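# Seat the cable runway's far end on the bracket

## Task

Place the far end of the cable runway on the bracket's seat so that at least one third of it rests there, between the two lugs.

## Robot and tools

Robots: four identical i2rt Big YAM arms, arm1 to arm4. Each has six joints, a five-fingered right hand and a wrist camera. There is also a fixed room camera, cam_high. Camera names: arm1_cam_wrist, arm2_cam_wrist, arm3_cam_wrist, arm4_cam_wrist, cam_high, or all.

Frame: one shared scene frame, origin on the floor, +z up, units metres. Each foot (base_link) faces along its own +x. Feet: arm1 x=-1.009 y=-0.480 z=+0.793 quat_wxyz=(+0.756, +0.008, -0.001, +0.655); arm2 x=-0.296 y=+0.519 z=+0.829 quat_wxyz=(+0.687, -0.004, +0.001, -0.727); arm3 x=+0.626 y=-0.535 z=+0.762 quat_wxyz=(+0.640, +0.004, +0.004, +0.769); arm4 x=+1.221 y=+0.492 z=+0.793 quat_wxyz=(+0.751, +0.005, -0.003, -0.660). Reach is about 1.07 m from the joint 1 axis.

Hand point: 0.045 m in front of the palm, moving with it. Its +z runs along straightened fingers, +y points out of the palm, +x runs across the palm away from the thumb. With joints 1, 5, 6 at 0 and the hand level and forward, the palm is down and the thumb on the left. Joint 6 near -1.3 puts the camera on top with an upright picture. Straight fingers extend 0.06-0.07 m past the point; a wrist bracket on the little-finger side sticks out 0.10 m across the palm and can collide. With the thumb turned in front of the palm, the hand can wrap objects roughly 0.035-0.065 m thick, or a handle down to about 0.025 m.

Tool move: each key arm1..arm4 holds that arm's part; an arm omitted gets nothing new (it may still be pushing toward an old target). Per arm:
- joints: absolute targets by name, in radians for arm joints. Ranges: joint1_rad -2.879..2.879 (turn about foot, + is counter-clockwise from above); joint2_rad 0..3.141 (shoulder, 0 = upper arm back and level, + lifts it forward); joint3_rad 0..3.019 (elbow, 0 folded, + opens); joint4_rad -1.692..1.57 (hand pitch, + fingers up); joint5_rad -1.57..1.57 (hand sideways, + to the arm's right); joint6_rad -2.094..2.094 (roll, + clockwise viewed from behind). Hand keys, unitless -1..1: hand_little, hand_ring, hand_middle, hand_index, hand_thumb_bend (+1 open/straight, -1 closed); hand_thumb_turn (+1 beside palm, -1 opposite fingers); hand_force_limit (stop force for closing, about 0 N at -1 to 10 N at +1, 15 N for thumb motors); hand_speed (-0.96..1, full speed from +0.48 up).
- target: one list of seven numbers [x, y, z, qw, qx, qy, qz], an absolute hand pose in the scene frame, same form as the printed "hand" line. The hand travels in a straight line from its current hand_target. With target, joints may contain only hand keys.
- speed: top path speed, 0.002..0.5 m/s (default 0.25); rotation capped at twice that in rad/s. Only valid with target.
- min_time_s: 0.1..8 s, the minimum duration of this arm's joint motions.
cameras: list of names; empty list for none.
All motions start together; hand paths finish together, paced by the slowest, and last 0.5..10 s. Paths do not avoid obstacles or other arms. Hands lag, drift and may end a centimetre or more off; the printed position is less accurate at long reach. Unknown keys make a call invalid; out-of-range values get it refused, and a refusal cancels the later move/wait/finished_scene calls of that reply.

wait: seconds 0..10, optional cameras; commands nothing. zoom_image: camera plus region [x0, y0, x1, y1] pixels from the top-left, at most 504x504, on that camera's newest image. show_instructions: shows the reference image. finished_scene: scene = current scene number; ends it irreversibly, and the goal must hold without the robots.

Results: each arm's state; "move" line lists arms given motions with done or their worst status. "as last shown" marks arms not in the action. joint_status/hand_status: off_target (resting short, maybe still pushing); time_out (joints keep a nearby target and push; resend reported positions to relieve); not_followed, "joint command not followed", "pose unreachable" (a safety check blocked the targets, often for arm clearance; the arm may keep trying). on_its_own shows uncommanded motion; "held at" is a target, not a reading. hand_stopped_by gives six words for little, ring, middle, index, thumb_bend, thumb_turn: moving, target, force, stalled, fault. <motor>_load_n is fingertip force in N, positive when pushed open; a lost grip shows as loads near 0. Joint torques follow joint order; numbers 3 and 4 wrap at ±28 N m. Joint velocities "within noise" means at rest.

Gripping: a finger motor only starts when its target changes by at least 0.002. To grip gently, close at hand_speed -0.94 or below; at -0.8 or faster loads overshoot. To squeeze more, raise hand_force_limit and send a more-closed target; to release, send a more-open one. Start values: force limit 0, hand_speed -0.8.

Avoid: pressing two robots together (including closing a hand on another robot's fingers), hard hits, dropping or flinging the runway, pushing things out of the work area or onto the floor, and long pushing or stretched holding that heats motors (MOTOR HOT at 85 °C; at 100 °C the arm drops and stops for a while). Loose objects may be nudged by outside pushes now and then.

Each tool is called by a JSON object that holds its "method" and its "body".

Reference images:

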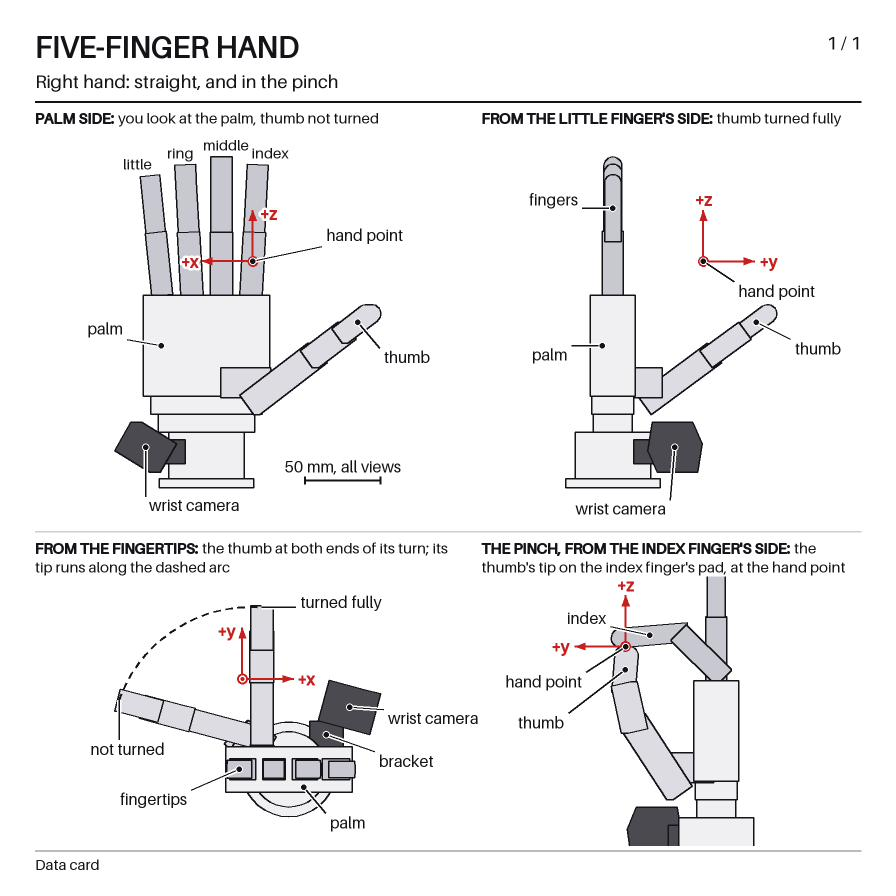

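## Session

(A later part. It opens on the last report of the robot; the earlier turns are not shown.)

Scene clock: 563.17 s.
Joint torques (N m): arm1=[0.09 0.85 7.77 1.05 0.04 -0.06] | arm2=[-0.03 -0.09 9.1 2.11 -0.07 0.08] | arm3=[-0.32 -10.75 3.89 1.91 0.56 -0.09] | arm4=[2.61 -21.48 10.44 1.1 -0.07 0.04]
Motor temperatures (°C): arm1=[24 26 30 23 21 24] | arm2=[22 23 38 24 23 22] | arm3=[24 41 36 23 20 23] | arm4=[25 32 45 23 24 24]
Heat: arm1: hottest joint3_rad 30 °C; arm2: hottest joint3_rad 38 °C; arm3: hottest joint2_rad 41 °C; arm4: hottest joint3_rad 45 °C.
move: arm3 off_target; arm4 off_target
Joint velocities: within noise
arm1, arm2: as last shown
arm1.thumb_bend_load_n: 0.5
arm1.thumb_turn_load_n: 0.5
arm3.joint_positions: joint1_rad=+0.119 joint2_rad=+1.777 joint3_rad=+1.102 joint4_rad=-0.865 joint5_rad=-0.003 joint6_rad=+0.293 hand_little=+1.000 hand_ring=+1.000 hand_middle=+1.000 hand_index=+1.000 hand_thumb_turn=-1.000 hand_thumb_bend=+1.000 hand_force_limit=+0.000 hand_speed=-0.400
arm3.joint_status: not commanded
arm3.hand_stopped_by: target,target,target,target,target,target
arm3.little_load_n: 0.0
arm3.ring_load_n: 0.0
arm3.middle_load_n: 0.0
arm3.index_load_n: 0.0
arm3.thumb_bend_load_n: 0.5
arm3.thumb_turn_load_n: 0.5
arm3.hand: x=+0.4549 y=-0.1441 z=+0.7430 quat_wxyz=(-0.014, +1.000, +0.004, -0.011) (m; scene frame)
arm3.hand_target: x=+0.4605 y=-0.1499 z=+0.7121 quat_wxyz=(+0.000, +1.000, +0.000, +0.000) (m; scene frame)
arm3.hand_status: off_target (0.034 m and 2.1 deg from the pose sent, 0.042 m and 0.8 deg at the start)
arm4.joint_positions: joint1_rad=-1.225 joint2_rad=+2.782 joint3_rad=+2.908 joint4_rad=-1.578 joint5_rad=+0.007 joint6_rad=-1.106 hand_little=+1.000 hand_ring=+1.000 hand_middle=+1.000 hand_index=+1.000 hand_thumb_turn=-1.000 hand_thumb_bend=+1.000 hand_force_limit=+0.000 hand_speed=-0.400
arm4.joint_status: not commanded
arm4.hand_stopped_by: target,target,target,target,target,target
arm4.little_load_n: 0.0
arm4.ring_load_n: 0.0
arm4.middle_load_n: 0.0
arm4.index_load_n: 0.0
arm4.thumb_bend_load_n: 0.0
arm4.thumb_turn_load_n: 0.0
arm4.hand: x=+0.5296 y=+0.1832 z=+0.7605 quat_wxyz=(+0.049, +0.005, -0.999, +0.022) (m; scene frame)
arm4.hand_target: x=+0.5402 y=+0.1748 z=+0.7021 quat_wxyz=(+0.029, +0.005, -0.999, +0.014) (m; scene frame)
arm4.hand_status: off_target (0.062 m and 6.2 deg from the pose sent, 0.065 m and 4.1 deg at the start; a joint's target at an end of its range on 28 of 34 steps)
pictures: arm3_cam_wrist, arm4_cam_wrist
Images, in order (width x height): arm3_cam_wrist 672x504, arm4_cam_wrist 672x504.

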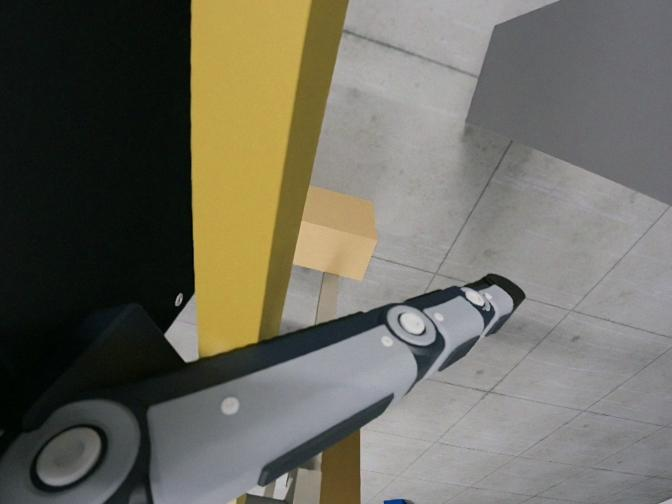

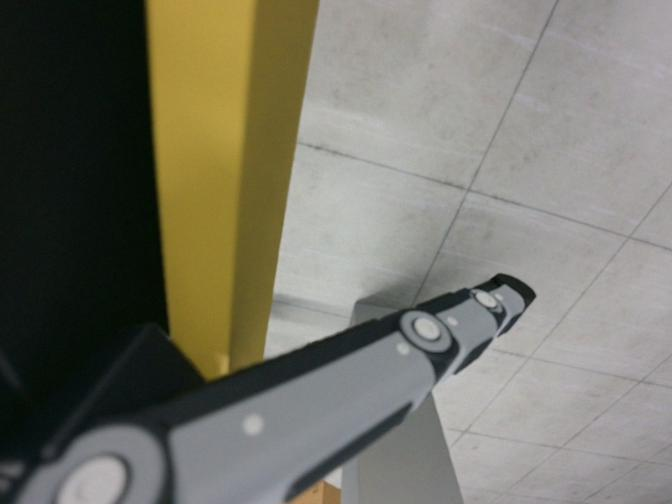

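{"method": "move", "body": {"arm3": {"target": [0.46, -0.150, 0.755, 0, 1, 0, 0], "speed": 0.1}, "arm4": {"target": [0.535, 0.170, 0.768, 0, 0, 1, 0], "speed": 0.1}, "cameras": []}}

{"method": "move", "body": {"arm3": {"joints": {"hand_little": -1, "hand_ring": -1, "hand_middle": -1, "hand_index": -1, "hand_speed": -0.6}}, "arm4": {"joints": {"hand_little": -1, "hand_ring": -1, "hand_middle": -1, "hand_index": -1, "hand_speed": -0.6}}, "cameras": ["arm3_cam_wrist", "arm4_cam_wrist"]}}

Scene clock: 646.03 s.
Joint torques (N m): arm1=[0.09 0.73 7.76 1.07 0.03 -0.05] | arm2=[0.03 -0.09 9.13 2.1 -0.07 0.08] | arm3=[0.03 -16.03 6.3 -0.43 0.14 -0.07] | arm4=[2.78 -29.16 10.44 -0.09 -0.04 0]
Motor temperatures (°C): arm1=[24 26 30 23 21 24] | arm2=[22 23 38 24 23 22] | arm3=[24 37 33 24 21 23] | arm4=[25 29 38 23 24 24]
Heat: arm1: hottest joint3_rad 30 °C; arm2: hottest joint3_rad 38 °C; arm3: hottest joint2_rad 37 °C; arm4: hottest joint3_rad 38 °C.
move: arm3 off_target; arm4 off_target
Joint velocities: within noise
arm1, arm2: as last shown
arm1.thumb_bend_load_n: 0.0
arm1.thumb_turn_load_n: 0.0
arm3.joint_positions: joint1_rad=+0.118 joint2_rad=+1.773 joint3_rad=+1.102 joint4_rad=-0.917 joint5_rad=+0.007 joint6_rad=+0.293 hand_little=+1.000 hand_ring=+1.000 hand_middle=+1.000 hand_index=+1.000 hand_thumb_turn=-1.000 hand_thumb_bend=+1.000 hand_force_limit=+0.000 hand_speed=-0.400
arm3.joint_status: not commanded
arm3.hand_stopped_by: target,target,target,target,target,target
arm3.little_load_n: 0.0
arm3.ring_load_n: 0.0
arm3.middle_load_n: 0.0
arm3.index_load_n: 0.0
arm3.thumb_bend_load_n: 0.0
arm3.thumb_turn_load_n: 0.0
arm3.hand: x=+0.4609 y=-0.1564 z=+0.7466 quat_wxyz=(+0.008, +1.000, +0.004, +0.000) (m; scene frame)
arm3.hand_target: x=+0.4601 y=-0.1502 z=+0.7549 quat_wxyz=(+0.000, +1.000, +0.000, +0.000) (m; scene frame)
arm3.hand_status: off_target (0.011 m and 1.0 deg from the pose sent, 0.014 m and 2.1 deg at the start)
arm4.joint_positions: joint1_rad=-1.224 joint2_rad=+2.779 joint3_rad=+2.908 joint4_rad=-1.586 joint5_rad=+0.007 joint6_rad=-1.106 hand_little=+1.000 hand_ring=+1.000 hand_middle=+1.000 hand_index=+1.000 hand_thumb_turn=-1.000 hand_thumb_bend=+1.000 hand_force_limit=+0.000 hand_speed=-0.400
arm4.joint_status: not commanded
arm4.hand_stopped_by: target,target,target,target,target,target
arm4.little_load_n: 0.0
arm4.ring_load_n: 0.0
arm4.middle_load_n: 0.0
arm4.index_load_n: 0.0
arm4.thumb_bend_load_n: 0.0
arm4.thumb_turn_load_n: 0.0
arm4.hand: x=+0.5316 y=+0.1833 z=+0.7624 quat_wxyz=(+0.047, +0.006, -0.999, +0.021) (m; scene frame)
arm4.hand_target: x=+0.5363 y=+0.1705 z=+0.7679 quat_wxyz=(+0.050, +0.009, -0.998, +0.025) (m; scene frame)
arm4.hand_status: off_target (0.015 m and 5.9 deg from the pose sent, 0.016 m and 6.2 deg at the start; a joint's target at an end of its range on 33 of 39 steps)
pictures: none
No camera images: "cameras" was empty.

Scene clock: 648.33 s.
Joint torques (N m): arm1=[0.09 0.79 7.84 1.03 0.04 -0.06] | arm2=[0.03 -0.09 9.13 2.11 -0.07 0.08] | arm3=[-0.09 -16.03 6.31 -0.36 0.12 -0.07] | arm4=[2.73 -29.1 10.41 -0.08 -0.02 0]
Motor temperatures (°C): arm1=[24 26 30 23 21 24] | arm2=[22 23 38 24 23 22] | arm3=[24 37 33 24 21 23] | arm4=[25 30 38 23 24 24]
Heat: arm1: hottest joint3_rad 30 °C; arm2: hottest joint3_rad 38 °C; arm3: hottest joint2_rad 37 °C; arm4: hottest joint3_rad 38 °C.
move: arm3 done; arm4 done
Joint velocities: within noise
arm1, arm2: as last shown
arm1.little_load_n: -0.5
arm3.joint_positions: joint1_rad=+0.118 joint2_rad=+1.773 joint3_rad=+1.102 joint4_rad=-0.917 joint5_rad=+0.007 joint6_rad=+0.293 hand_little=-1.000 hand_ring=-1.000 hand_middle=-1.000 hand_index=-1.000 hand_thumb_turn=-1.000 hand_thumb_bend=+1.000 hand_force_limit=+0.000 hand_speed=-0.600
arm3.joint_status: all done
arm3.hand_stopped_by: target,target,target,target,target,target
arm3.little_load_n: 0.0
arm3.ring_load_n: 0.0
arm3.middle_load_n: 0.0
arm3.index_load_n: 0.0
arm3.thumb_bend_load_n: 0.0
arm3.thumb_turn_load_n: 0.0
arm3.hand: x=+0.4609 y=-0.1564 z=+0.7466 quat_wxyz=(+0.008, +1.000, +0.004, +0.000) (m; scene frame)
arm3.hand_target: x=+0.4601 y=-0.1502 z=+0.7549 quat_wxyz=(+0.000, +1.000, +0.000, +0.000) (m; scene frame)
arm3.hand_status: not commanded
arm4.joint_positions: joint1_rad=-1.224 joint2_rad=+2.779 joint3_rad=+2.908 joint4_rad=-1.586 joint5_rad=+0.007 joint6_rad=-1.106 hand_little=-1.000 hand_ring=-1.000 hand_middle=-1.000 hand_index=-1.000 hand_thumb_turn=-1.000 hand_thumb_bend=+1.000 hand_force_limit=+0.000 hand_speed=-0.600
arm4.joint_status: all done
arm4.hand_stopped_by: target,target,target,target,target,target
arm4.little_load_n: 0.0
arm4.ring_load_n: 0.0
arm4.middle_load_n: 0.0
arm4.index_load_n: 0.0
arm4.thumb_bend_load_n: 0.0
arm4.thumb_turn_load_n: -0.5
arm4.hand: x=+0.5317 y=+0.1833 z=+0.7624 quat_wxyz=(+0.047, +0.006, -0.999, +0.021) (m; scene frame)
arm4.hand_target: x=+0.5362 y=+0.1705 z=+0.7679 quat_wxyz=(+0.050, +0.009, -0.998, +0.025) (m; scene frame)
arm4.hand_status: not commanded
pictures: arm3_cam_wrist, arm4_cam_wrist
Images, in order (width x height): arm3_cam_wrist 672x504, arm4_cam_wrist 672x504.

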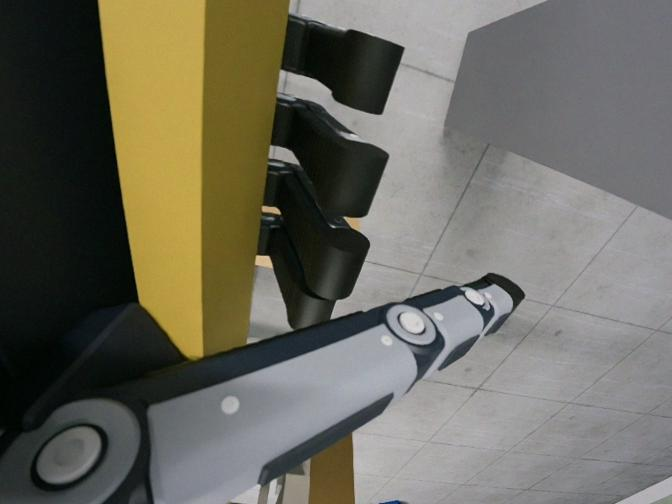

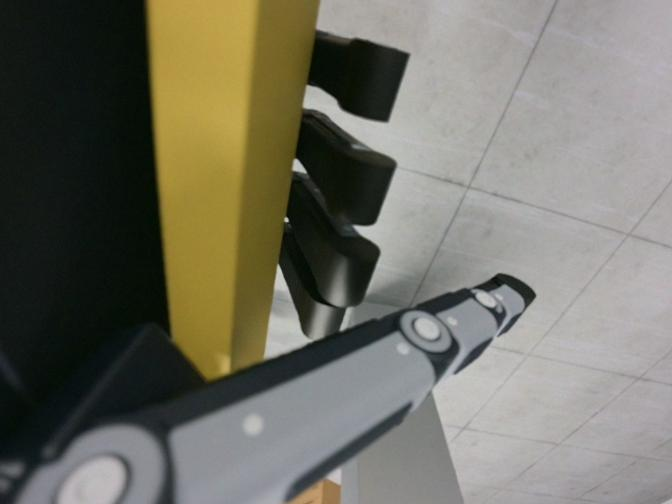

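{"method": "move", "body": {"arm3": {"target": [0.57, -0.150, 0.80, 0, 1, 0, 0], "speed": 0.12}, "arm4": {"target": [0.645, 0.168, 0.81, 0, 0, 1, 0], "speed": 0.12}, "cameras": ["cam_high"]}}

Scene clock: 664.83 s.
Joint torques (N m): arm1=[-0.09 0.73 7.82 1.03 0.04 -0.05] | arm2=[-0.03 -0.09 9.13 2.1 -0.07 0.08] | arm3=[1.44 -20.37 6.8 -1.61 -0.26 -0.12] | arm4=[2.84 -30.92 7.77 0.25 -0.1 0.07]
Motor temperatures (°C): arm1=[24 26 30 23 21 24] | arm2=[22 23 38 24 23 22] | arm3=[24 37 34 24 21 23] | arm4=[25 33 38 23 24 24]
Heat: arm1: hottest joint3_rad 30 °C; arm2: hottest joint3_rad 38 °C; arm3: hottest joint2_rad 37 °C; arm4: hottest joint3_rad 38 °C.
move: arm3 off_target; arm4 off_target
Joint velocities: within noise
arm1, arm2: as last shown
arm1.little_load_n: 0.0
arm2.index_load_n: -0.5
arm3.joint_positions: joint1_rad=-0.134 joint2_rad=+1.720 joint3_rad=+1.079 joint4_rad=-0.987 joint5_rad=+0.016 joint6_rad=+0.062 hand_little=-1.000 hand_ring=-1.000 hand_middle=-1.000 hand_index=-1.000 hand_thumb_turn=-1.000 hand_thumb_bend=+1.000 hand_force_limit=+0.000 hand_speed=-0.600
arm3.joint_status: not commanded
arm3.hand_stopped_by: target,target,target,target,target,target
arm3.little_load_n: 3.0
arm3.ring_load_n: 0.0
arm3.middle_load_n: 0.0
arm3.index_load_n: 0.0
arm3.thumb_bend_load_n: 0.0
arm3.thumb_turn_load_n: 0.0
arm3.hand: x=+0.5764 y=-0.1587 z=+0.7641 quat_wxyz=(+0.029, +1.000, -0.006, +0.004) (m; scene frame)
arm3.hand_target: x=+0.5701 y=-0.1509 z=+0.7980 quat_wxyz=(+0.000, +1.000, +0.000, +0.000) (m; scene frame)
arm3.hand_status: off_target (0.038 m and 3.4 deg from the pose sent, 0.122 m and 1.0 deg at the start)
arm4.joint_positions: joint1_rad=-1.152 joint2_rad=+2.409 joint3_rad=+2.210 joint4_rad=-1.416 joint5_rad=+0.006 joint6_rad=-1.022 hand_little=-1.000 hand_ring=-1.000 hand_middle=-1.000 hand_index=-1.000 hand_thumb_turn=-1.000 hand_thumb_bend=+1.000 hand_force_limit=+0.000 hand_speed=-0.600
arm4.joint_status: not commanded
arm4.hand_stopped_by: target,target,target,target,target,target
arm4.little_load_n: 0.0
arm4.ring_load_n: 0.0
arm4.middle_load_n: 0.0
arm4.index_load_n: 0.5
arm4.thumb_bend_load_n: 0.0
arm4.thumb_turn_load_n: 0.0
arm4.hand: x=+0.6441 y=+0.1827 z=+0.7788 quat_wxyz=(-0.022, +0.000, -1.000, -0.015) (m; scene frame)
arm4.hand_target: x=+0.6454 y=+0.1683 z=+0.8095 quat_wxyz=(-0.001, +0.000, -1.000, +0.000) (m; scene frame)
arm4.hand_status: off_target (0.034 m and 3.1 deg from the pose sent, 0.124 m and 5.9 deg at the start)
pictures: cam_high
Images, in order (width x height): cam_high 672x504.

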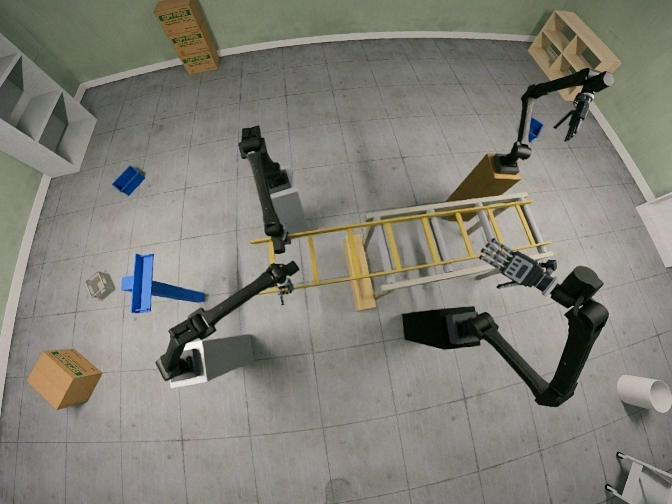

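{"method": "move", "body": {"arm3": {"target": [0.74, -0.150, 0.805, 0, 1, 0, 0], "speed": 0.13}, "arm4": {"target": [0.815, 0.168, 0.815, 0, 0, 1, 0], "speed": 0.13}, "cameras": ["cam_high"]}}

Scene clock: 674.37 s.
Joint torques (N m): arm1=[0.15 0.91 7.8 1.03 0.04 -0.05] | arm2=[0.03 -0.09 9.11 2.11 -0.07 0.08] | arm3=[1.38 -19.31 9.55 -2.39 -0.35 -0.18] | arm4=[2.32 -27.69 6.68 -0.8 0.16 -0.08]
Motor temperatures (°C): arm1=[24 26 30 23 21 24] | arm2=[22 23 38 24 23 22] | arm3=[24 38 35 24 21 23] | arm4=[25 34 38 23 24 24]
Heat: arm1: hottest joint3_rad 30 °C; arm2: hottest joint3_rad 38 °C; arm3: hottest joint2_rad 38 °C; arm4: hottest joint3_rad 38 °C.
move: arm3 off_target; arm4 off_target
Joint velocities: within noise
arm1.joint_positions: joint1_rad=-0.141 joint2_rad=+0.507 joint3_rad=+1.326 joint4_rad=-1.256 joint5_rad=+0.271 joint6_rad=-1.299 hand_little=+1.000 hand_ring=+1.000 hand_middle=+1.000 hand_index=+1.000 hand_thumb_turn=+1.000 hand_thumb_bend=+1.000 hand_force_limit=+0.000 hand_speed=-0.800
arm1.joint_status: not commanded
arm1.hand_stopped_by: target,target,target,target,target,target
arm1.little_load_n: 0.0
arm1.ring_load_n: 0.0
arm1.middle_load_n: 0.0
arm1.index_load_n: 0.0
arm1.thumb_bend_load_n: 0.0
arm1.thumb_turn_load_n: 0.0
arm1.hand: x=-0.8550 y=-0.3321 z=+1.2996 quat_wxyz=(-0.299, +0.766, +0.338, +0.458) (m; scene frame)
arm1.hand_target: x=-0.8554 y=-0.3339 z=+1.3098 quat_wxyz=(-0.307, +0.761, +0.334, +0.464) (m; scene frame)
arm1.hand_status: not commanded
arm2.joint_positions: joint1_rad=+0.308 joint2_rad=+0.609 joint3_rad=+1.328 joint4_rad=-1.190 joint5_rad=-0.292 joint6_rad=-1.122 hand_little=+1.000 hand_ring=+1.000 hand_middle=+1.000 hand_index=+1.000 hand_thumb_turn=+1.000 hand_thumb_bend=+1.000 hand_force_limit=+0.000 hand_speed=-0.800
arm2.joint_status: not commanded
arm2.hand_stopped_by: target,target,target,target,target,target
arm2.little_load_n: 0.0
arm2.ring_load_n: 0.0
arm2.middle_load_n: 0.0
arm2.index_load_n: 0.0
arm2.thumb_bend_load_n: 0.0
arm2.thumb_turn_load_n: -0.5
arm2.hand: x=-0.2133 y=+0.2786 z=+1.3127 quat_wxyz=(+0.109, +0.595, -0.602, +0.521) (m; scene frame)
arm2.hand_target: x=-0.2135 y=+0.2797 z=+1.3235 quat_wxyz=(+0.114, +0.592, -0.596, +0.529) (m; scene frame)
arm2.hand_status: not commanded
arm3.joint_positions: joint1_rad=-0.509 joint2_rad=+1.738 joint3_rad=+1.114 joint4_rad=-0.995 joint5_rad=+0.018 joint6_rad=-0.303 hand_little=-1.000 hand_ring=-1.000 hand_middle=-1.000 hand_index=-1.000 hand_thumb_turn=-1.000 hand_thumb_bend=+1.000 hand_force_limit=+0.000 hand_speed=-0.600
arm3.joint_status: not commanded
arm3.hand_stopped_by: target,target,target,target,target,target
arm3.little_load_n: 1.5
arm3.ring_load_n: 0.5
arm3.middle_load_n: 0.0
arm3.index_load_n: 1.0
arm3.thumb_bend_load_n: 0.0
arm3.thumb_turn_load_n: 0.0
arm3.hand: x=+0.7413 y=-0.1706 z=+0.7651 quat_wxyz=(+0.027, +1.000, -0.011, -0.004) (m; scene frame)
arm3.hand_target: x=+0.7396 y=-0.1518 z=+0.8033 quat_wxyz=(+0.000, +1.000, +0.000, +0.000) (m; scene frame)
arm3.hand_status: off_target (0.045 m and 3.4 deg from the pose sent, 0.169 m and 3.4 deg at the start)
arm4.joint_positions: joint1_rad=-0.985 joint2_rad=+2.047 joint3_rad=+1.546 joint4_rad=-1.110 joint5_rad=+0.001 joint6_rad=-0.850 hand_little=-1.000 hand_ring=-1.000 hand_middle=-1.000 hand_index=-1.000 hand_thumb_turn=-1.000 hand_thumb_bend=+1.000 hand_force_limit=+0.000 hand_speed=-0.600
arm4.joint_status: not commanded
arm4.hand_stopped_by: target,target,target,target,target,target
arm4.little_load_n: 0.0
arm4.ring_load_n: 0.0
arm4.middle_load_n: 0.0
arm4.index_load_n: 2.0
arm4.thumb_bend_load_n: 0.0
arm4.thumb_turn_load_n: 0.0
arm4.hand: x=+0.8141 y=+0.1726 z=+0.7750 quat_wxyz=(-0.020, -0.003, -1.000, -0.015) (m; scene frame)
arm4.hand_target: x=+0.8153 y=+0.1684 z=+0.8130 quat_wxyz=(+0.000, +0.000, -1.000, +0.000) (m; scene frame)
arm4.hand_status: off_target (0.040 m and 2.9 deg from the pose sent, 0.175 m and 3.1 deg at the start)
pictures: cam_high
Images, in order (width x height): cam_high 672x504.

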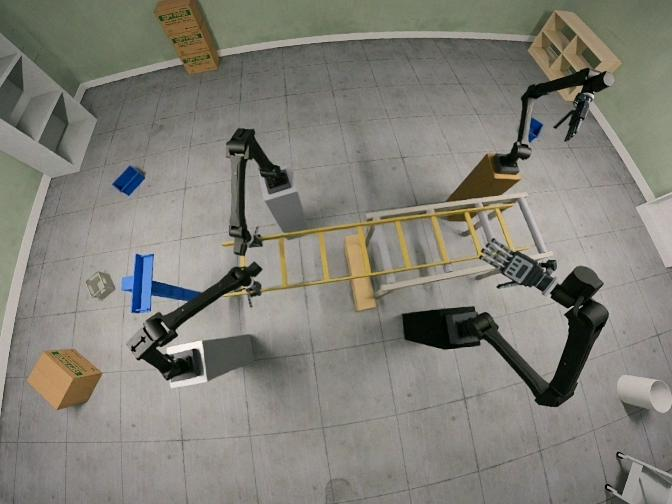

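{"method": "move", "body": {"arm3": {"target": [0.91, -0.152, 0.815, 0, 1, 0, 0], "speed": 0.13}, "arm4": {"target": [0.985, 0.166, 0.825, 0, 0, 1, 0], "speed": 0.13}, "cameras": ["cam_high"]}}

Scene clock: 684.07 s.
Joint torques (N m): arm1=[0.03 0.79 7.8 1.05 0.03 -0.04] | arm2=[0.03 -0.15 9.13 2.11 -0.07 0.08] | arm3=[0.85 -22.59 9.81 -2.76 -0.42 -0.32] | arm4=[2.61 -25.88 6.97 -1.91 -0.14 -0.11]
Motor temperatures (°C): arm1=[24 26 30 23 21 24] | arm2=[22 23 38 24 23 22] | arm3=[24 39 37 24 21 23] | arm4=[25 33 38 23 24 24]
Heat: arm1: hottest joint3_rad 30 °C; arm2: hottest joint3_rad 38 °C; arm3: hottest joint2_rad 39 °C; arm4: hottest joint3_rad 38 °C.
move: arm3 off_target; arm4 off_target
Joint velocities: within noise
arm1, arm2: as last shown
arm2.thumb_turn_load_n: 0.0
arm3.joint_positions: joint1_rad=-0.809 joint2_rad=+1.905 joint3_rad=+1.375 joint4_rad=-1.080 joint5_rad=+0.018 joint6_rad=-0.591 hand_little=-1.000 hand_ring=-1.000 hand_middle=-1.000 hand_index=-1.000 hand_thumb_turn=-1.000 hand_thumb_bend=+1.000 hand_force_limit=+0.000 hand_speed=-0.600
arm3.joint_status: not commanded
arm3.hand_stopped_by: target,target,target,target,target,target
arm3.little_load_n: 0.0
arm3.ring_load_n: 0.0
arm3.middle_load_n: 0.5
arm3.index_load_n: 2.5
arm3.thumb_bend_load_n: 0.0
arm3.thumb_turn_load_n: 0.0
arm3.hand: x=+0.9063 y=-0.1672 z=+0.7667 quat_wxyz=(+0.022, +1.000, -0.017, -0.009) (m; scene frame)
arm3.hand_target: x=+0.9090 y=-0.1536 z=+0.8130 quat_wxyz=(-0.001, +1.000, +0.000, +0.001) (m; scene frame)
arm3.hand_status: off_target (0.051 m and 3.4 deg from the pose sent, 0.177 m and 3.4 deg at the start)
arm4.joint_positions: joint1_rad=-0.744 joint2_rad=+1.812 joint3_rad=+1.153 joint4_rad=-0.968 joint5_rad=+0.011 joint6_rad=-0.601 hand_little=-1.000 hand_ring=-1.000 hand_middle=-1.000 hand_index=-1.000 hand_thumb_turn=-1.000 hand_thumb_bend=+1.000 hand_force_limit=+0.000 hand_speed=-0.600
arm4.joint_status: not commanded
arm4.hand_stopped_by: target,target,target,target,target,target
arm4.little_load_n: 0.0
arm4.ring_load_n: 0.5
arm4.middle_load_n: 0.0
arm4.index_load_n: 4.0
arm4.thumb_bend_load_n: 0.0
arm4.thumb_turn_load_n: 0.0
arm4.hand: x=+0.9827 y=+0.1735 z=+0.7737 quat_wxyz=(-0.017, -0.006, -0.999, -0.028) (m; scene frame)
arm4.hand_target: x=+0.9853 y=+0.1671 z=+0.8204 quat_wxyz=(+0.000, +0.000, -1.000, +0.000) (m; scene frame)
arm4.hand_status: off_target (0.052 m and 3.8 deg from the pose sent, 0.178 m and 2.9 deg at the start)
pictures: cam_high
Images, in order (width x height): cam_high 672x504.

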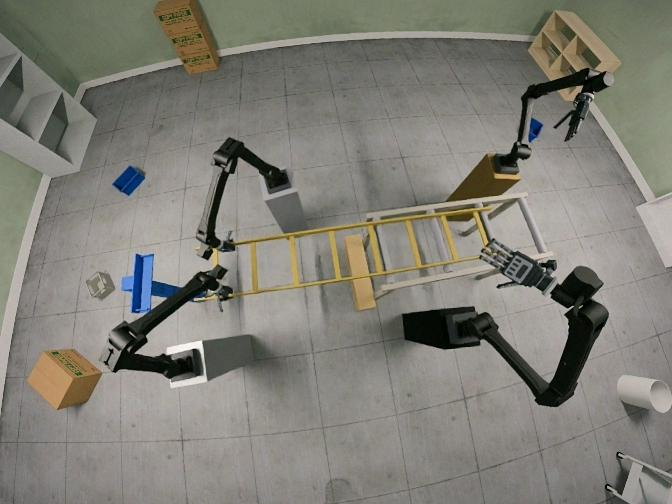

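{"method": "move", "body": {"arm3": {"target": [1.04, -0.155, 0.86, 0, 1, 0, 0], "speed": 0.12}, "arm4": {"target": [1.115, 0.162, 0.87, 0, 0, 1, 0], "speed": 0.12}, "cameras": ["cam_high"]}}

{"method": "zoom_image", "body": {"camera": "cam_high", "region": [120, 220, 240, 340]}}

Scene clock: 707.67 s.
Joint torques (N m): arm1=[0.26 0.67 7.84 1.01 0.04 -0.05] | arm2=[0.03 -0.15 9.13 2.11 -0.08 0.08] | arm3=[0.09 -24.82 11.22 -2.1 -0.31 -0.31] | arm4=[3.08 -23.47 8.85 -2.21 -0.27 0.01]
Motor temperatures (°C): arm1=[24 26 30 23 21 24] | arm2=[22 23 38 24 23 22] | arm3=[24 44 40 24 21 23] | arm4=[25 35 37 23 24 24]
Heat: arm1: hottest joint3_rad 30 °C; arm2: hottest joint3_rad 38 °C; arm3: hottest joint2_rad 44 °C; arm4: hottest joint3_rad 37 °C.
move: arm3 off_target; arm4 off_target
Joint velocities: within noise
arm1, arm2: as last shown
arm3.joint_positions: joint1_rad=-0.973 joint2_rad=+2.064 joint3_rad=+1.752 joint4_rad=-1.317 joint5_rad=+0.015 joint6_rad=-0.767 hand_little=-1.000 hand_ring=-1.000 hand_middle=-1.000 hand_index=-1.000 hand_thumb_turn=-1.000 hand_thumb_bend=+1.000 hand_force_limit=+0.000 hand_speed=-0.600
arm3.joint_status: not commanded
arm3.hand_stopped_by: target,target,target,target,target,target
arm3.little_load_n: 0.0
arm3.ring_load_n: 0.0
arm3.middle_load_n: 0.0
arm3.index_load_n: 2.0
arm3.thumb_bend_load_n: 0.0
arm3.thumb_turn_load_n: 0.0
arm3.hand: x=+1.0292 y=-0.1682 z=+0.8086 quat_wxyz=(+0.027, +0.999, -0.011, -0.020) (m; scene frame)
arm3.hand_target: x=+1.0381 y=-0.1568 z=+0.8589 quat_wxyz=(+0.000, +1.000, +0.000, +0.001) (m; scene frame)
arm3.hand_status: off_target (0.054 m and 4.1 deg from the pose sent, 0.163 m and 3.3 deg at the start)
arm4.joint_positions: joint1_rad=-0.482 joint2_rad=+1.627 joint3_rad=+1.026 joint4_rad=-1.044 joint5_rad=+0.015 joint6_rad=-0.345 hand_little=-1.000 hand_ring=-1.000 hand_middle=-1.000 hand_index=-1.000 hand_thumb_turn=-1.000 hand_thumb_bend=+1.000 hand_force_limit=+0.000 hand_speed=-0.600
arm4.joint_status: not commanded
arm4.hand_stopped_by: target,target,target,target,target,target
arm4.little_load_n: 1.5
arm4.ring_load_n: 0.5
arm4.middle_load_n: 0.5
arm4.index_load_n: 2.0
arm4.thumb_bend_load_n: 0.0
arm4.thumb_turn_load_n: 0.0
arm4.hand: x=+1.1088 y=+0.1721 z=+0.8168 quat_wxyz=(-0.011, -0.003, -0.999, -0.039) (m; scene frame)
arm4.hand_target: x=+1.1149 y=+0.1639 z=+0.8647 quat_wxyz=(-0.001, +0.000, -1.000, +0.000) (m; scene frame)
arm4.hand_status: off_target (0.054 m and 4.6 deg from the pose sent, 0.164 m and 3.8 deg at the start)
pictures: cam_high
Images, in order (width x height): cam_high 672x504.

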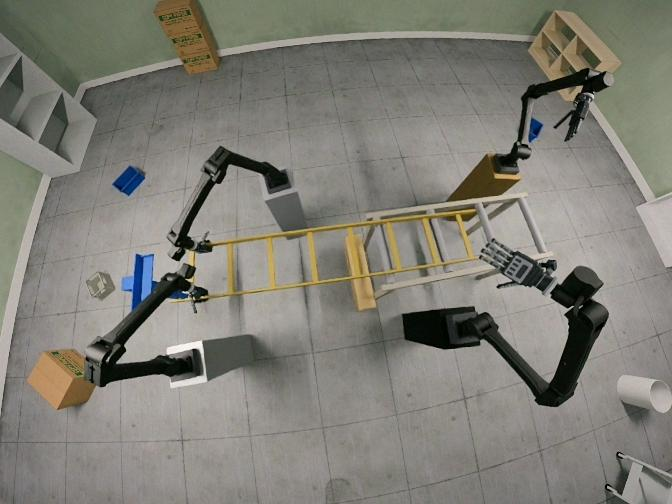

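Scaled by 4.200 from the camera's 672x504 image, which has a finer 960x720 frame.

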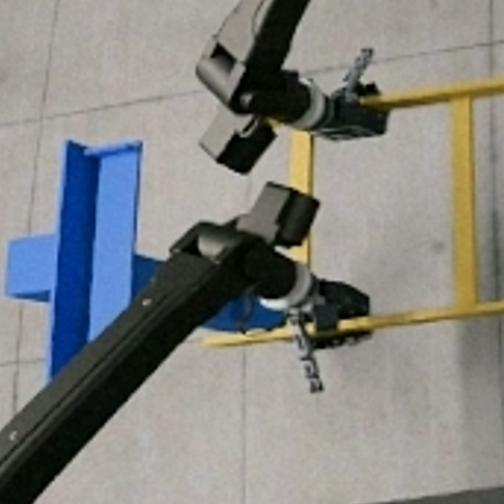

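{"method": "move", "body": {"arm3": {"target": [1.13, -0.135, 0.88, 0, 1, 0, 0], "speed": 0.12}, "arm4": {"target": [1.205, 0.182, 0.89, 0, 0, 1, 0], "speed": 0.12}, "cameras": ["cam_high"]}}

{"method": "zoom_image", "body": {"camera": "cam_high", "region": [120, 230, 220, 330]}}

Scene clock: 723.83 s.
Joint torques (N m): arm1=[0.21 0.85 7.82 1.03 0.03 -0.05] | arm2=[0.03 -0.15 9.11 2.11 -0.07 0.08] | arm3=[0.15 -27.22 11.78 -1.72 -0.25 -0.28] | arm4=[3.37 -22.24 10.22 -2.41 0.37 0.18]
Motor temperatures (°C): arm1=[24 26 30 23 21 24] | arm2=[22 23 38 24 23 22] | arm3=[24 48 44 24 21 23] | arm4=[25 32 38 23 25 24]
Heat: arm1: hottest joint3_rad 30 °C; arm2: hottest joint3_rad 38 °C; arm3: hottest joint2_rad 48 °C; arm4: hottest joint3_rad 38 °C.
move: arm3 off_target; arm4 off_target
Joint velocities: within noise
arm1, arm2: as last shown
arm3.joint_positions: joint1_rad=-1.044 joint2_rad=+2.314 joint3_rad=+2.236 joint4_rad=-1.558 joint5_rad=+0.013 joint6_rad=-0.840 hand_little=-1.000 hand_ring=-1.000 hand_middle=-1.000 hand_index=-1.000 hand_thumb_turn=-1.000 hand_thumb_bend=+1.000 hand_force_limit=+0.000 hand_speed=-0.600
arm3.joint_status: not commanded
arm3.hand_stopped_by: target,target,target,target,target,target
arm3.little_load_n: 0.0
arm3.ring_load_n: 0.0
arm3.middle_load_n: 0.0
arm3.index_load_n: 1.5
arm3.thumb_bend_load_n: 0.0
arm3.thumb_turn_load_n: 0.0
arm3.hand: x=+1.1211 y=-0.1459 z=+0.8270 quat_wxyz=(+0.027, +0.999, -0.010, -0.026) (m; scene frame)
arm3.hand_target: x=+1.1279 y=-0.1368 z=+0.8790 quat_wxyz=(+0.000, +1.000, +0.000, +0.001) (m; scene frame)
arm3.hand_status: off_target (0.055 m and 4.4 deg from the pose sent, 0.128 m and 4.1 deg at the start)
arm4.joint_positions: joint1_rad=-0.272 joint2_rad=+1.511 joint3_rad=+0.931 joint4_rad=-1.086 joint5_rad=-0.002 joint6_rad=-0.149 hand_little=-1.000 hand_ring=-1.000 hand_middle=-1.000 hand_index=-1.000 hand_thumb_turn=-1.000 hand_thumb_bend=+1.000 hand_force_limit=+0.000 hand_speed=-0.600
arm4.joint_status: not commanded
arm4.hand_stopped_by: target,target,target,target,target,target
arm4.little_load_n: 5.5
arm4.ring_load_n: 2.0
arm4.middle_load_n: 0.5
arm4.index_load_n: 0.5
arm4.thumb_bend_load_n: 0.0
arm4.thumb_turn_load_n: 0.0
arm4.hand: x=+1.1998 y=+0.1950 z=+0.8342 quat_wxyz=(-0.013, +0.003, -0.999, -0.048) (m; scene frame)
arm4.hand_target: x=+1.2050 y=+0.1844 z=+0.8840 quat_wxyz=(-0.002, +0.000, -1.000, +0.000) (m; scene frame)
arm4.hand_status: off_target (0.058 m and 5.8 deg from the pose sent, 0.121 m and 4.7 deg at the start)
pictures: cam_high
Images, in order (width x height): cam_high 672x504.

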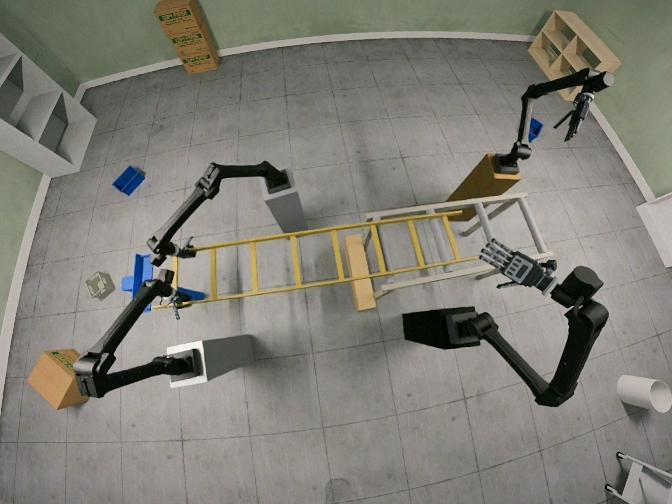

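Scaled by 5.040 from the camera's 672x504 image, which has a finer 960x720 frame.

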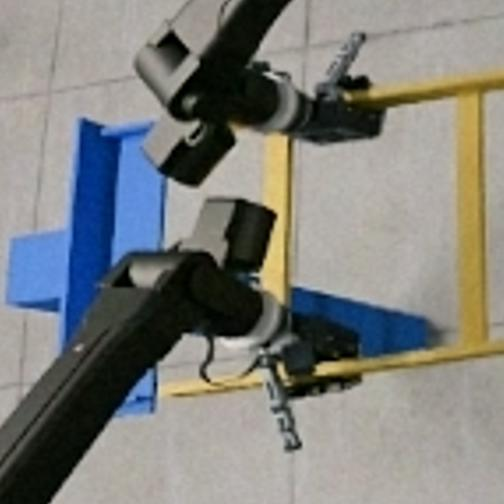

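{"method": "zoom_image", "body": {"camera": "cam_high", "region": [130, 290, 180, 320]}}

{"method": "zoom_image", "body": {"camera": "cam_high", "region": [130, 240, 220, 270]}}

Scaled by 10.080 from the camera's 672x504 image, which has a finer 960x720 frame.

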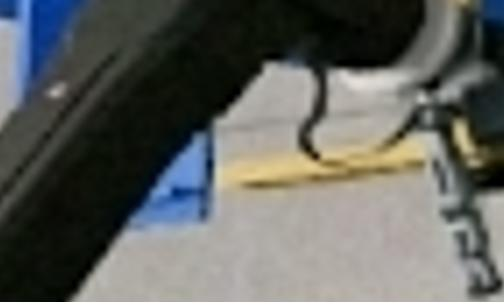

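Scaled by 5.600 from the camera's 672x504 image, which has a finer 960x720 frame.

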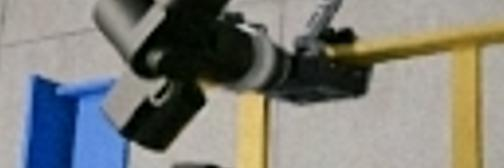

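{"method": "move", "body": {"arm3": {"target": [1.17, -0.152, 0.885, 0, 1, 0, 0], "speed": 0.1}, "arm4": {"target": [1.245, 0.166, 0.895, 0, 0, 1, 0], "speed": 0.1}, "cameras": ["cam_high"]}}

{"method": "zoom_image", "body": {"camera": "cam_high", "region": [130, 290, 180, 320]}}

{"method": "zoom_image", "body": {"camera": "cam_high", "region": [130, 240, 190, 280]}}

Scene clock: 776.43 s.
Joint torques (N m): arm1=[0.09 0.67 7.82 1.01 0.04 -0.04] | arm2=[0.03 -0.09 9.11 2.11 -0.08 0.08] | arm3=[-0.79 -28.57 11.73 -1.92 -0.02 -0.29] | arm4=[3.19 -20.13 13.59 -2.77 0.52 0.16]
Motor temperatures (°C): arm1=[24 26 30 23 21 24] | arm2=[22 23 39 24 23 22] | arm3=[24 45 45 24 21 23] | arm4=[25 31 40 23 25 24]
Heat: arm1: hottest joint3_rad 30 °C; arm2: hottest joint3_rad 39 °C; arm3: hottest joint2_rad 45 °C; arm4: hottest joint3_rad 40 °C.
move: arm3 off_target; arm4 off_target
Joint velocities: within noise
arm1, arm2: as last shown
arm2.thumb_bend_load_n: 0.5
arm3.joint_positions: joint1_rad=-1.085 joint2_rad=+2.413 joint3_rad=+2.423 joint4_rad=-1.639 joint5_rad=+0.008 joint6_rad=-0.890 hand_little=-1.000 hand_ring=-1.000 hand_middle=-1.000 hand_index=-1.000 hand_thumb_turn=-1.000 hand_thumb_bend=+1.000 hand_force_limit=+0.000 hand_speed=-0.600
arm3.joint_status: not commanded
arm3.hand_stopped_by: target,target,target,target,target,target
arm3.little_load_n: 0.0
arm3.ring_load_n: 0.0
arm3.middle_load_n: 0.0
arm3.index_load_n: 1.5
arm3.thumb_bend_load_n: 0.0
arm3.thumb_turn_load_n: 0.0
arm3.hand: x=+1.1581 y=-0.1521 z=+0.8278 quat_wxyz=(+0.022, +0.999, -0.006, -0.026) (m; scene frame)
arm3.hand_target: x=+1.1676 y=-0.1536 z=+0.8834 quat_wxyz=(-0.001, +1.000, +0.000, +0.002) (m; scene frame)
arm3.hand_status: off_target (0.058 m and 3.9 deg from the pose sent, 0.076 m and 4.4 deg at the start; a joint's target at an end of its range on 15 of 41 steps)
arm4.joint_positions: joint1_rad=-0.160 joint2_rad=+1.511 joint3_rad=+0.931 joint4_rad=-1.093 joint5_rad=-0.006 joint6_rad=-0.037 hand_little=-1.000 hand_ring=-1.000 hand_middle=-1.000 hand_index=-1.000 hand_thumb_turn=-1.000 hand_thumb_bend=+1.000 hand_force_limit=+0.000 hand_speed=-0.600
arm4.joint_status: not commanded
arm4.hand_stopped_by: target,target,target,target,target,target
arm4.little_load_n: 7.5
arm4.ring_load_n: 1.5
arm4.middle_load_n: 0.0
arm4.index_load_n: 0.0
arm4.thumb_bend_load_n: 0.0
arm4.thumb_turn_load_n: 0.5
arm4.hand: x=+1.2409 y=+0.1933 z=+0.8351 quat_wxyz=(-0.010, +0.003, -0.999, -0.052) (m; scene frame)
arm4.hand_target: x=+1.2453 y=+0.1699 z=+0.8901 quat_wxyz=(-0.002, +0.000, -1.000, +0.001) (m; scene frame)
arm4.hand_status: off_target (0.066 m and 6.1 deg from the pose sent, 0.081 m and 5.8 deg at the start)
pictures: cam_high
Images, in order (width x height): cam_high 672x504.

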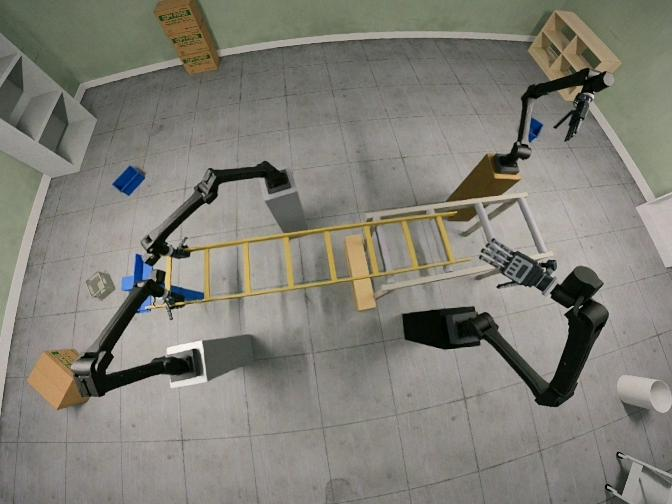

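Scaled by 10.080 from the camera's 672x504 image, which has a finer 960x720 frame.

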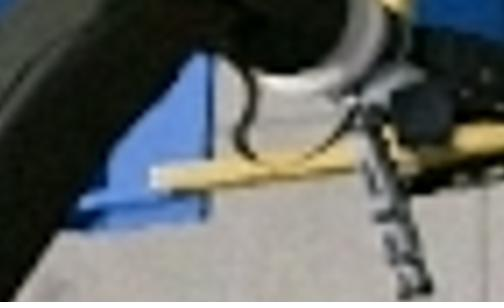

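Scaled by 8.400 from the camera's 672x504 image, which has a finer 960x720 frame.

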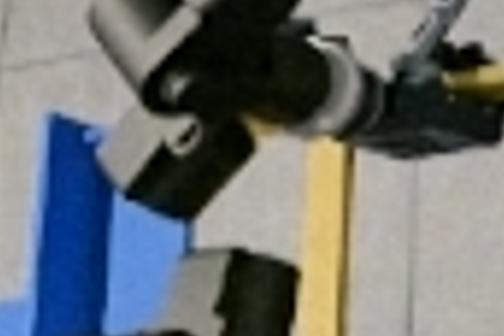

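{"method": "move", "body": {"arm3": {"target": [1.195, -0.170, 0.885, 0, 1, 0, 0], "speed": 0.1}, "arm4": {"target": [1.265, 0.145, 0.895, 0, 0, 1, 0], "speed": 0.1}, "cameras": ["cam_high"]}}

{"method": "zoom_image", "body": {"camera": "cam_high", "region": [130, 290, 180, 320]}}

{"method": "zoom_image", "body": {"camera": "cam_high", "region": [130, 240, 190, 280]}}

Scene clock: 797.87 s.
Joint torques (N m): arm1=[0.26 0.91 7.83 1.06 0.05 -0.05] | arm2=[0.03 -0.15 9.13 2.1 -0.07 0.08] | arm3=[-2.14 -28.75 11.92 -1.77 0.32 -0.37] | arm4=[3.49 -18.55 16.39 -2.92 0.6 0.16]
Motor temperatures (°C): arm1=[24 26 30 23 21 24] | arm2=[22 23 39 24 23 22] | arm3=[24 49 46 24 21 23] | arm4=[25 30 43 23 25 24]
Heat: arm1: hottest joint3_rad 30 °C; arm2: hottest joint3_rad 39 °C; arm3: hottest joint2_rad 49 °C; arm4: hottest joint3_rad 43 °C.
move: arm3 off_target; arm4 off_target
Joint velocities: within noise
arm1, arm2: as last shown
arm2.thumb_bend_load_n: 0.0
arm3.joint_positions: joint1_rad=-1.108 joint2_rad=+2.435 joint3_rad=+2.461 joint4_rad=-1.642 joint5_rad=+0.002 joint6_rad=-0.921 hand_little=-1.000 hand_ring=-1.000 hand_middle=-1.000 hand_index=-1.000 hand_thumb_turn=-1.000 hand_thumb_bend=+1.000 hand_force_limit=+0.000 hand_speed=-0.600
arm3.joint_status: not commanded
arm3.hand_stopped_by: target,target,target,target,target,target
arm3.little_load_n: 0.0
arm3.ring_load_n: 0.0
arm3.middle_load_n: 0.0
arm3.index_load_n: 1.5
arm3.thumb_bend_load_n: 0.0
arm3.thumb_turn_load_n: 0.0
arm3.hand: x=+1.1740 y=-0.1600 z=+0.8255 quat_wxyz=(+0.015, +1.000, -0.002, -0.023) (m; scene frame)
arm3.hand_target: x=+1.1917 y=-0.1717 z=+0.8833 quat_wxyz=(-0.006, +1.000, +0.001, +0.011) (m; scene frame)
arm3.hand_status: off_target (0.064 m and 3.2 deg from the pose sent, 0.070 m and 3.9 deg at the start; a joint's target at an end of its range on 28 of 34 steps)
arm4.joint_positions: joint1_rad=-0.115 joint2_rad=+1.535 joint3_rad=+0.951 joint4_rad=-1.093 joint5_rad=-0.009 joint6_rad=+0.014 hand_little=-1.000 hand_ring=-1.000 hand_middle=-1.000 hand_index=-1.000 hand_thumb_turn=-1.000 hand_thumb_bend=+1.000 hand_force_limit=+0.000 hand_speed=-0.600
arm4.joint_status: not commanded
arm4.hand_stopped_by: target,target,target,target,target,target
arm4.little_load_n: 7.5
arm4.ring_load_n: 1.0
arm4.middle_load_n: 0.0
arm4.index_load_n: 0.0
arm4.thumb_bend_load_n: 0.0
arm4.thumb_turn_load_n: 0.0
arm4.hand: x=+1.2581 y=+0.1858 z=+0.8329 quat_wxyz=(-0.009, +0.000, -0.998, -0.055) (m; scene frame)
arm4.hand_target: x=+1.2653 y=+0.1506 z=+0.8912 quat_wxyz=(-0.002, +0.000, -1.000, +0.001) (m; scene frame)
arm4.hand_status: off_target (0.075 m and 6.4 deg from the pose sent, 0.081 m and 6.1 deg at the start)
pictures: cam_high
Images, in order (width x height): cam_high 672x504.

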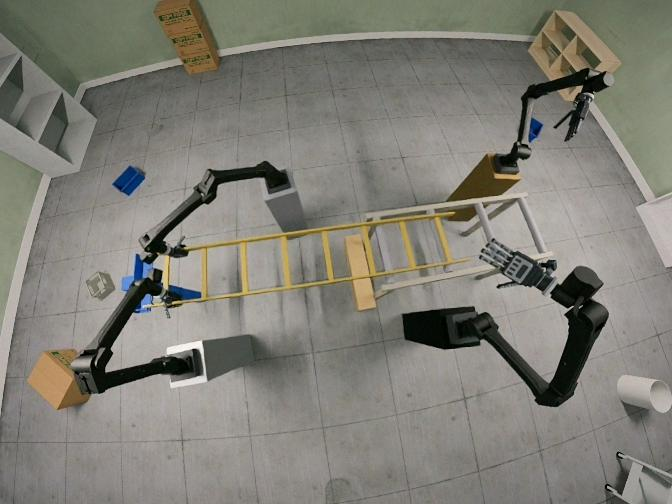

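Scaled by 10.080 from the camera's 672x504 image, which has a finer 960x720 frame.

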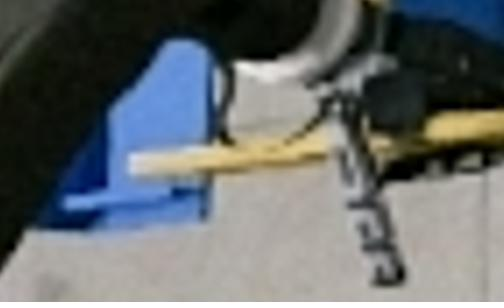

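Scaled by 8.400 from the camera's 672x504 image, which has a finer 960x720 frame.

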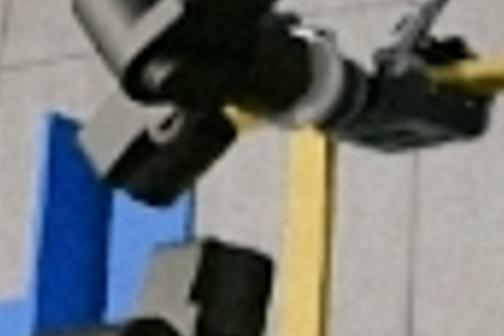

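{"method": "move", "body": {"arm3": {"target": [1.24, -0.168, 0.885, 0, 1, 0, 0], "speed": 0.1}, "arm4": {"target": [1.31, 0.145, 0.895, 0, 0, 1, 0], "speed": 0.1}, "cameras": ["cam_high"]}}

{"method": "zoom_image", "body": {"camera": "cam_high", "region": [130, 290, 180, 320]}}

{"method": "zoom_image", "body": {"camera": "cam_high", "region": [130, 240, 190, 280]}}

Scene clock: 818.17 s.
Joint torques (N m): arm1=[0.09 0.85 7.82 1.02 0.03 -0.04] | arm2=[0.03 -0.09 9.13 2.11 -0.08 0.08] | arm3=[-2.14 -29.8 12.36 -1.07 0.43 -0.38] | arm4=[3.19 -19.02 16.65 -2.95 0.82 0.16]
Motor temperatures (°C): arm1=[24 26 30 23 21 24] | arm2=[22 23 39 24 23 22] | arm3=[24 51 46 24 21 23] | arm4=[25 31 44 23 25 24]
Heat: arm1: hottest joint3_rad 30 °C; arm2: hottest joint3_rad 39 °C; arm3: hottest joint2_rad 51 °C; arm4: hottest joint3_rad 44 °C.
move: arm3 off_target; arm4 off_target
Joint velocities: within noise
arm1, arm2: as last shown
arm3.joint_positions: joint1_rad=-1.141 joint2_rad=+2.528 joint3_rad=+2.641 joint4_rad=-1.654 joint5_rad=+0.001 joint6_rad=-0.961 hand_little=-1.000 hand_ring=-1.000 hand_middle=-1.000 hand_index=-1.000 hand_thumb_turn=-1.000 hand_thumb_bend=+1.000 hand_force_limit=+0.000 hand_speed=-0.600
arm3.joint_status: not commanded
arm3.hand_stopped_by: target,target,target,target,target,target
arm3.little_load_n: 0.0
arm3.ring_load_n: 0.0
arm3.middle_load_n: 0.0
arm3.index_load_n: 1.5
arm3.thumb_bend_load_n: 0.0
arm3.thumb_turn_load_n: 0.0
arm3.hand: x=+1.2163 y=-0.1596 z=+0.8216 quat_wxyz=(-0.007, +1.000, +0.001, +0.007) (m; scene frame)
arm3.hand_target: x=+1.2359 y=-0.1705 z=+0.8835 quat_wxyz=(-0.031, +0.998, +0.004, +0.050) (m; scene frame)
arm3.hand_status: off_target (0.068 m and 1.2 deg from the pose sent, 0.089 m and 3.2 deg at the start; a joint's target at an end of its range on 34 of 36 steps)
arm4.joint_positions: joint1_rad=-0.001 joint2_rad=+1.550 joint3_rad=+0.956 joint4_rad=-1.093 joint5_rad=-0.015 joint6_rad=+0.123 hand_little=-0.999 hand_ring=-1.000 hand_middle=-1.000 hand_index=-1.000 hand_thumb_turn=-1.000 hand_thumb_bend=+1.000 hand_force_limit=+0.000 hand_speed=-0.600
arm4.joint_status: not commanded
arm4.hand_stopped_by: target,target,target,target,target,target
arm4.little_load_n: 8.5
arm4.ring_load_n: 0.5
arm4.middle_load_n: 0.0
arm4.index_load_n: 0.0
arm4.thumb_bend_load_n: 0.0
arm4.thumb_turn_load_n: 0.0
arm4.hand: x=+1.3008 y=+0.1883 z=+0.8301 quat_wxyz=(-0.005, +0.002, -0.998, -0.060) (m; scene frame)
arm4.hand_target: x=+1.3098 y=+0.1512 z=+0.8913 quat_wxyz=(-0.003, -0.001, -1.000, +0.001) (m; scene frame)
arm4.hand_status: off_target (0.079 m and 6.9 deg from the pose sent, 0.091 m and 6.4 deg at the start)
pictures: cam_high
Images, in order (width x height): cam_high 672x504.

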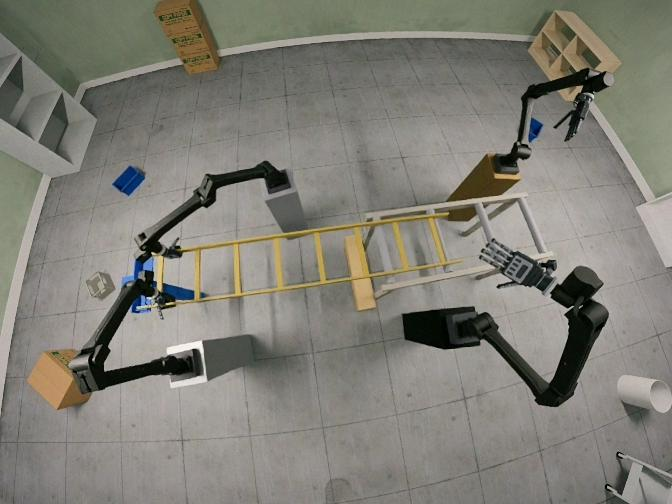

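Scaled by 10.080 from the camera's 672x504 image, which has a finer 960x720 frame.

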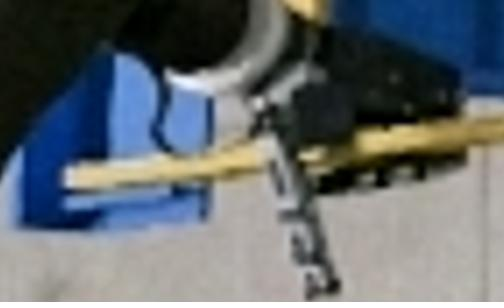

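Scaled by 8.400 from the camera's 672x504 image, which has a finer 960x720 frame.

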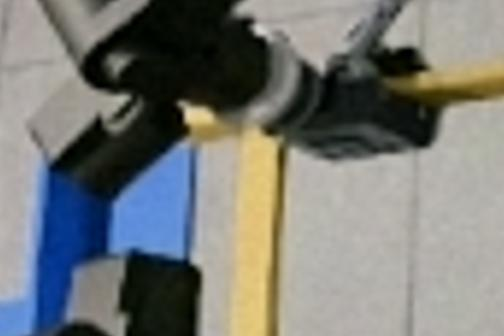

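{"method": "move", "body": {"arm3": {"target": [1.25, -0.172, 0.85, 0, 1, 0, 0], "speed": 0.06}, "arm4": {"target": [1.32, 0.142, 0.86, 0, 0, 1, 0], "speed": 0.06}, "cameras": ["cam_high"]}}

{"method": "zoom_image", "body": {"camera": "cam_high", "region": [130, 290, 180, 320]}}

{"method": "zoom_image", "body": {"camera": "cam_high", "region": [130, 240, 190, 280]}}

Scene clock: 835.53 s.
Joint torques (N m): arm1=[0.09 0.79 7.82 1.02 0.05 -0.04] | arm2=[0.03 -0.09 9.13 2.11 -0.07 0.08] | arm3=[-1.9 -29.04 12.05 -0.73 0.37 -0.35] | arm4=[3.14 -20.72 13.41 -1.74 0.77 0.12]
Motor temperatures (°C): arm1=[24 26 30 23 21 24] | arm2=[22 23 39 24 23 22] | arm3=[24 53 47 24 21 23] | arm4=[25 31 44 23 25 24]
Heat: arm1: hottest joint3_rad 30 °C; arm2: hottest joint3_rad 39 °C; arm3: hottest joint2_rad 53 °C; arm4: hottest joint3_rad 44 °C.
move: arm3 off_target; arm4 off_target
Joint velocities: within noise
arm1, arm2: as last shown
arm3.joint_positions: joint1_rad=-1.151 joint2_rad=+2.589 joint3_rad=+2.691 joint4_rad=-1.663 joint5_rad=+0.001 joint6_rad=-0.976 hand_little=-1.000 hand_ring=-1.000 hand_middle=-1.000 hand_index=-1.000 hand_thumb_turn=-1.000 hand_thumb_bend=+1.000 hand_force_limit=+0.000 hand_speed=-0.600
arm3.joint_status: not commanded
arm3.hand_stopped_by: target,target,target,target,target,target
arm3.little_load_n: 0.0
arm3.ring_load_n: 0.0
arm3.middle_load_n: 0.0
arm3.index_load_n: 1.0
arm3.thumb_bend_load_n: 0.0
arm3.thumb_turn_load_n: 0.5
arm3.hand: x=+1.2243 y=-0.1634 z=+0.7973 quat_wxyz=(-0.002, +1.000, +0.004, -0.001) (m; scene frame)
arm3.hand_target: x=+1.2463 y=-0.1741 z=+0.8491 quat_wxyz=(-0.023, +0.999, +0.004, +0.039) (m; scene frame)
arm3.hand_status: off_target (0.059 m and 0.5 deg from the pose sent, 0.046 m and 1.2 deg at the start; a joint's target at an end of its range on 44 of 48 steps)
arm4.joint_positions: joint1_rad=+0.022 joint2_rad=+1.617 joint3_rad=+0.956 joint4_rad=-1.039 joint5_rad=-0.012 joint6_rad=+0.150 hand_little=-0.999 hand_ring=-1.000 hand_middle=-1.000 hand_index=-1.000 hand_thumb_turn=-1.000 hand_thumb_bend=+1.000 hand_force_limit=+0.000 hand_speed=-0.600
arm4.joint_status: not commanded
arm4.hand_stopped_by: target,target,target,target,target,target
arm4.little_load_n: 8.0
arm4.ring_load_n: 1.0
arm4.middle_load_n: 0.0
arm4.index_load_n: 0.0
arm4.thumb_bend_load_n: 0.0
arm4.thumb_turn_load_n: 0.0
arm4.hand: x=+1.3102 y=+0.1828 z=+0.8054 quat_wxyz=(-0.001, +0.001, -0.998, -0.067) (m; scene frame)
arm4.hand_target: x=+1.3198 y=+0.1467 z=+0.8580 quat_wxyz=(-0.002, +0.000, -1.000, +0.000) (m; scene frame)
arm4.hand_status: off_target (0.069 m and 7.7 deg from the pose sent, 0.058 m and 6.9 deg at the start)
pictures: cam_high
Images, in order (width x height): cam_high 672x504.

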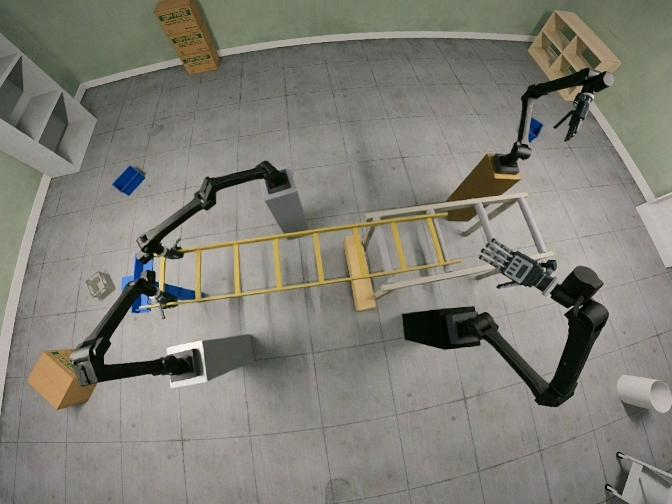

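Scaled by 10.080 from the camera's 672x504 image, which has a finer 960x720 frame.

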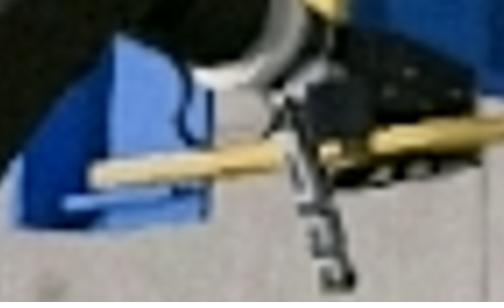

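Scaled by 8.400 from the camera's 672x504 image, which has a finer 960x720 frame.

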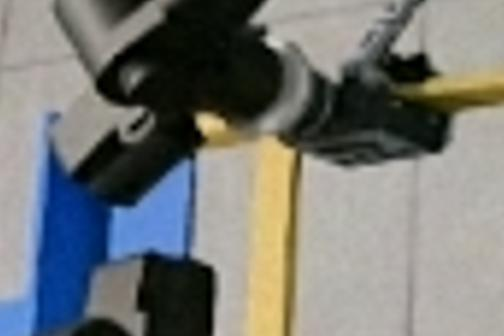

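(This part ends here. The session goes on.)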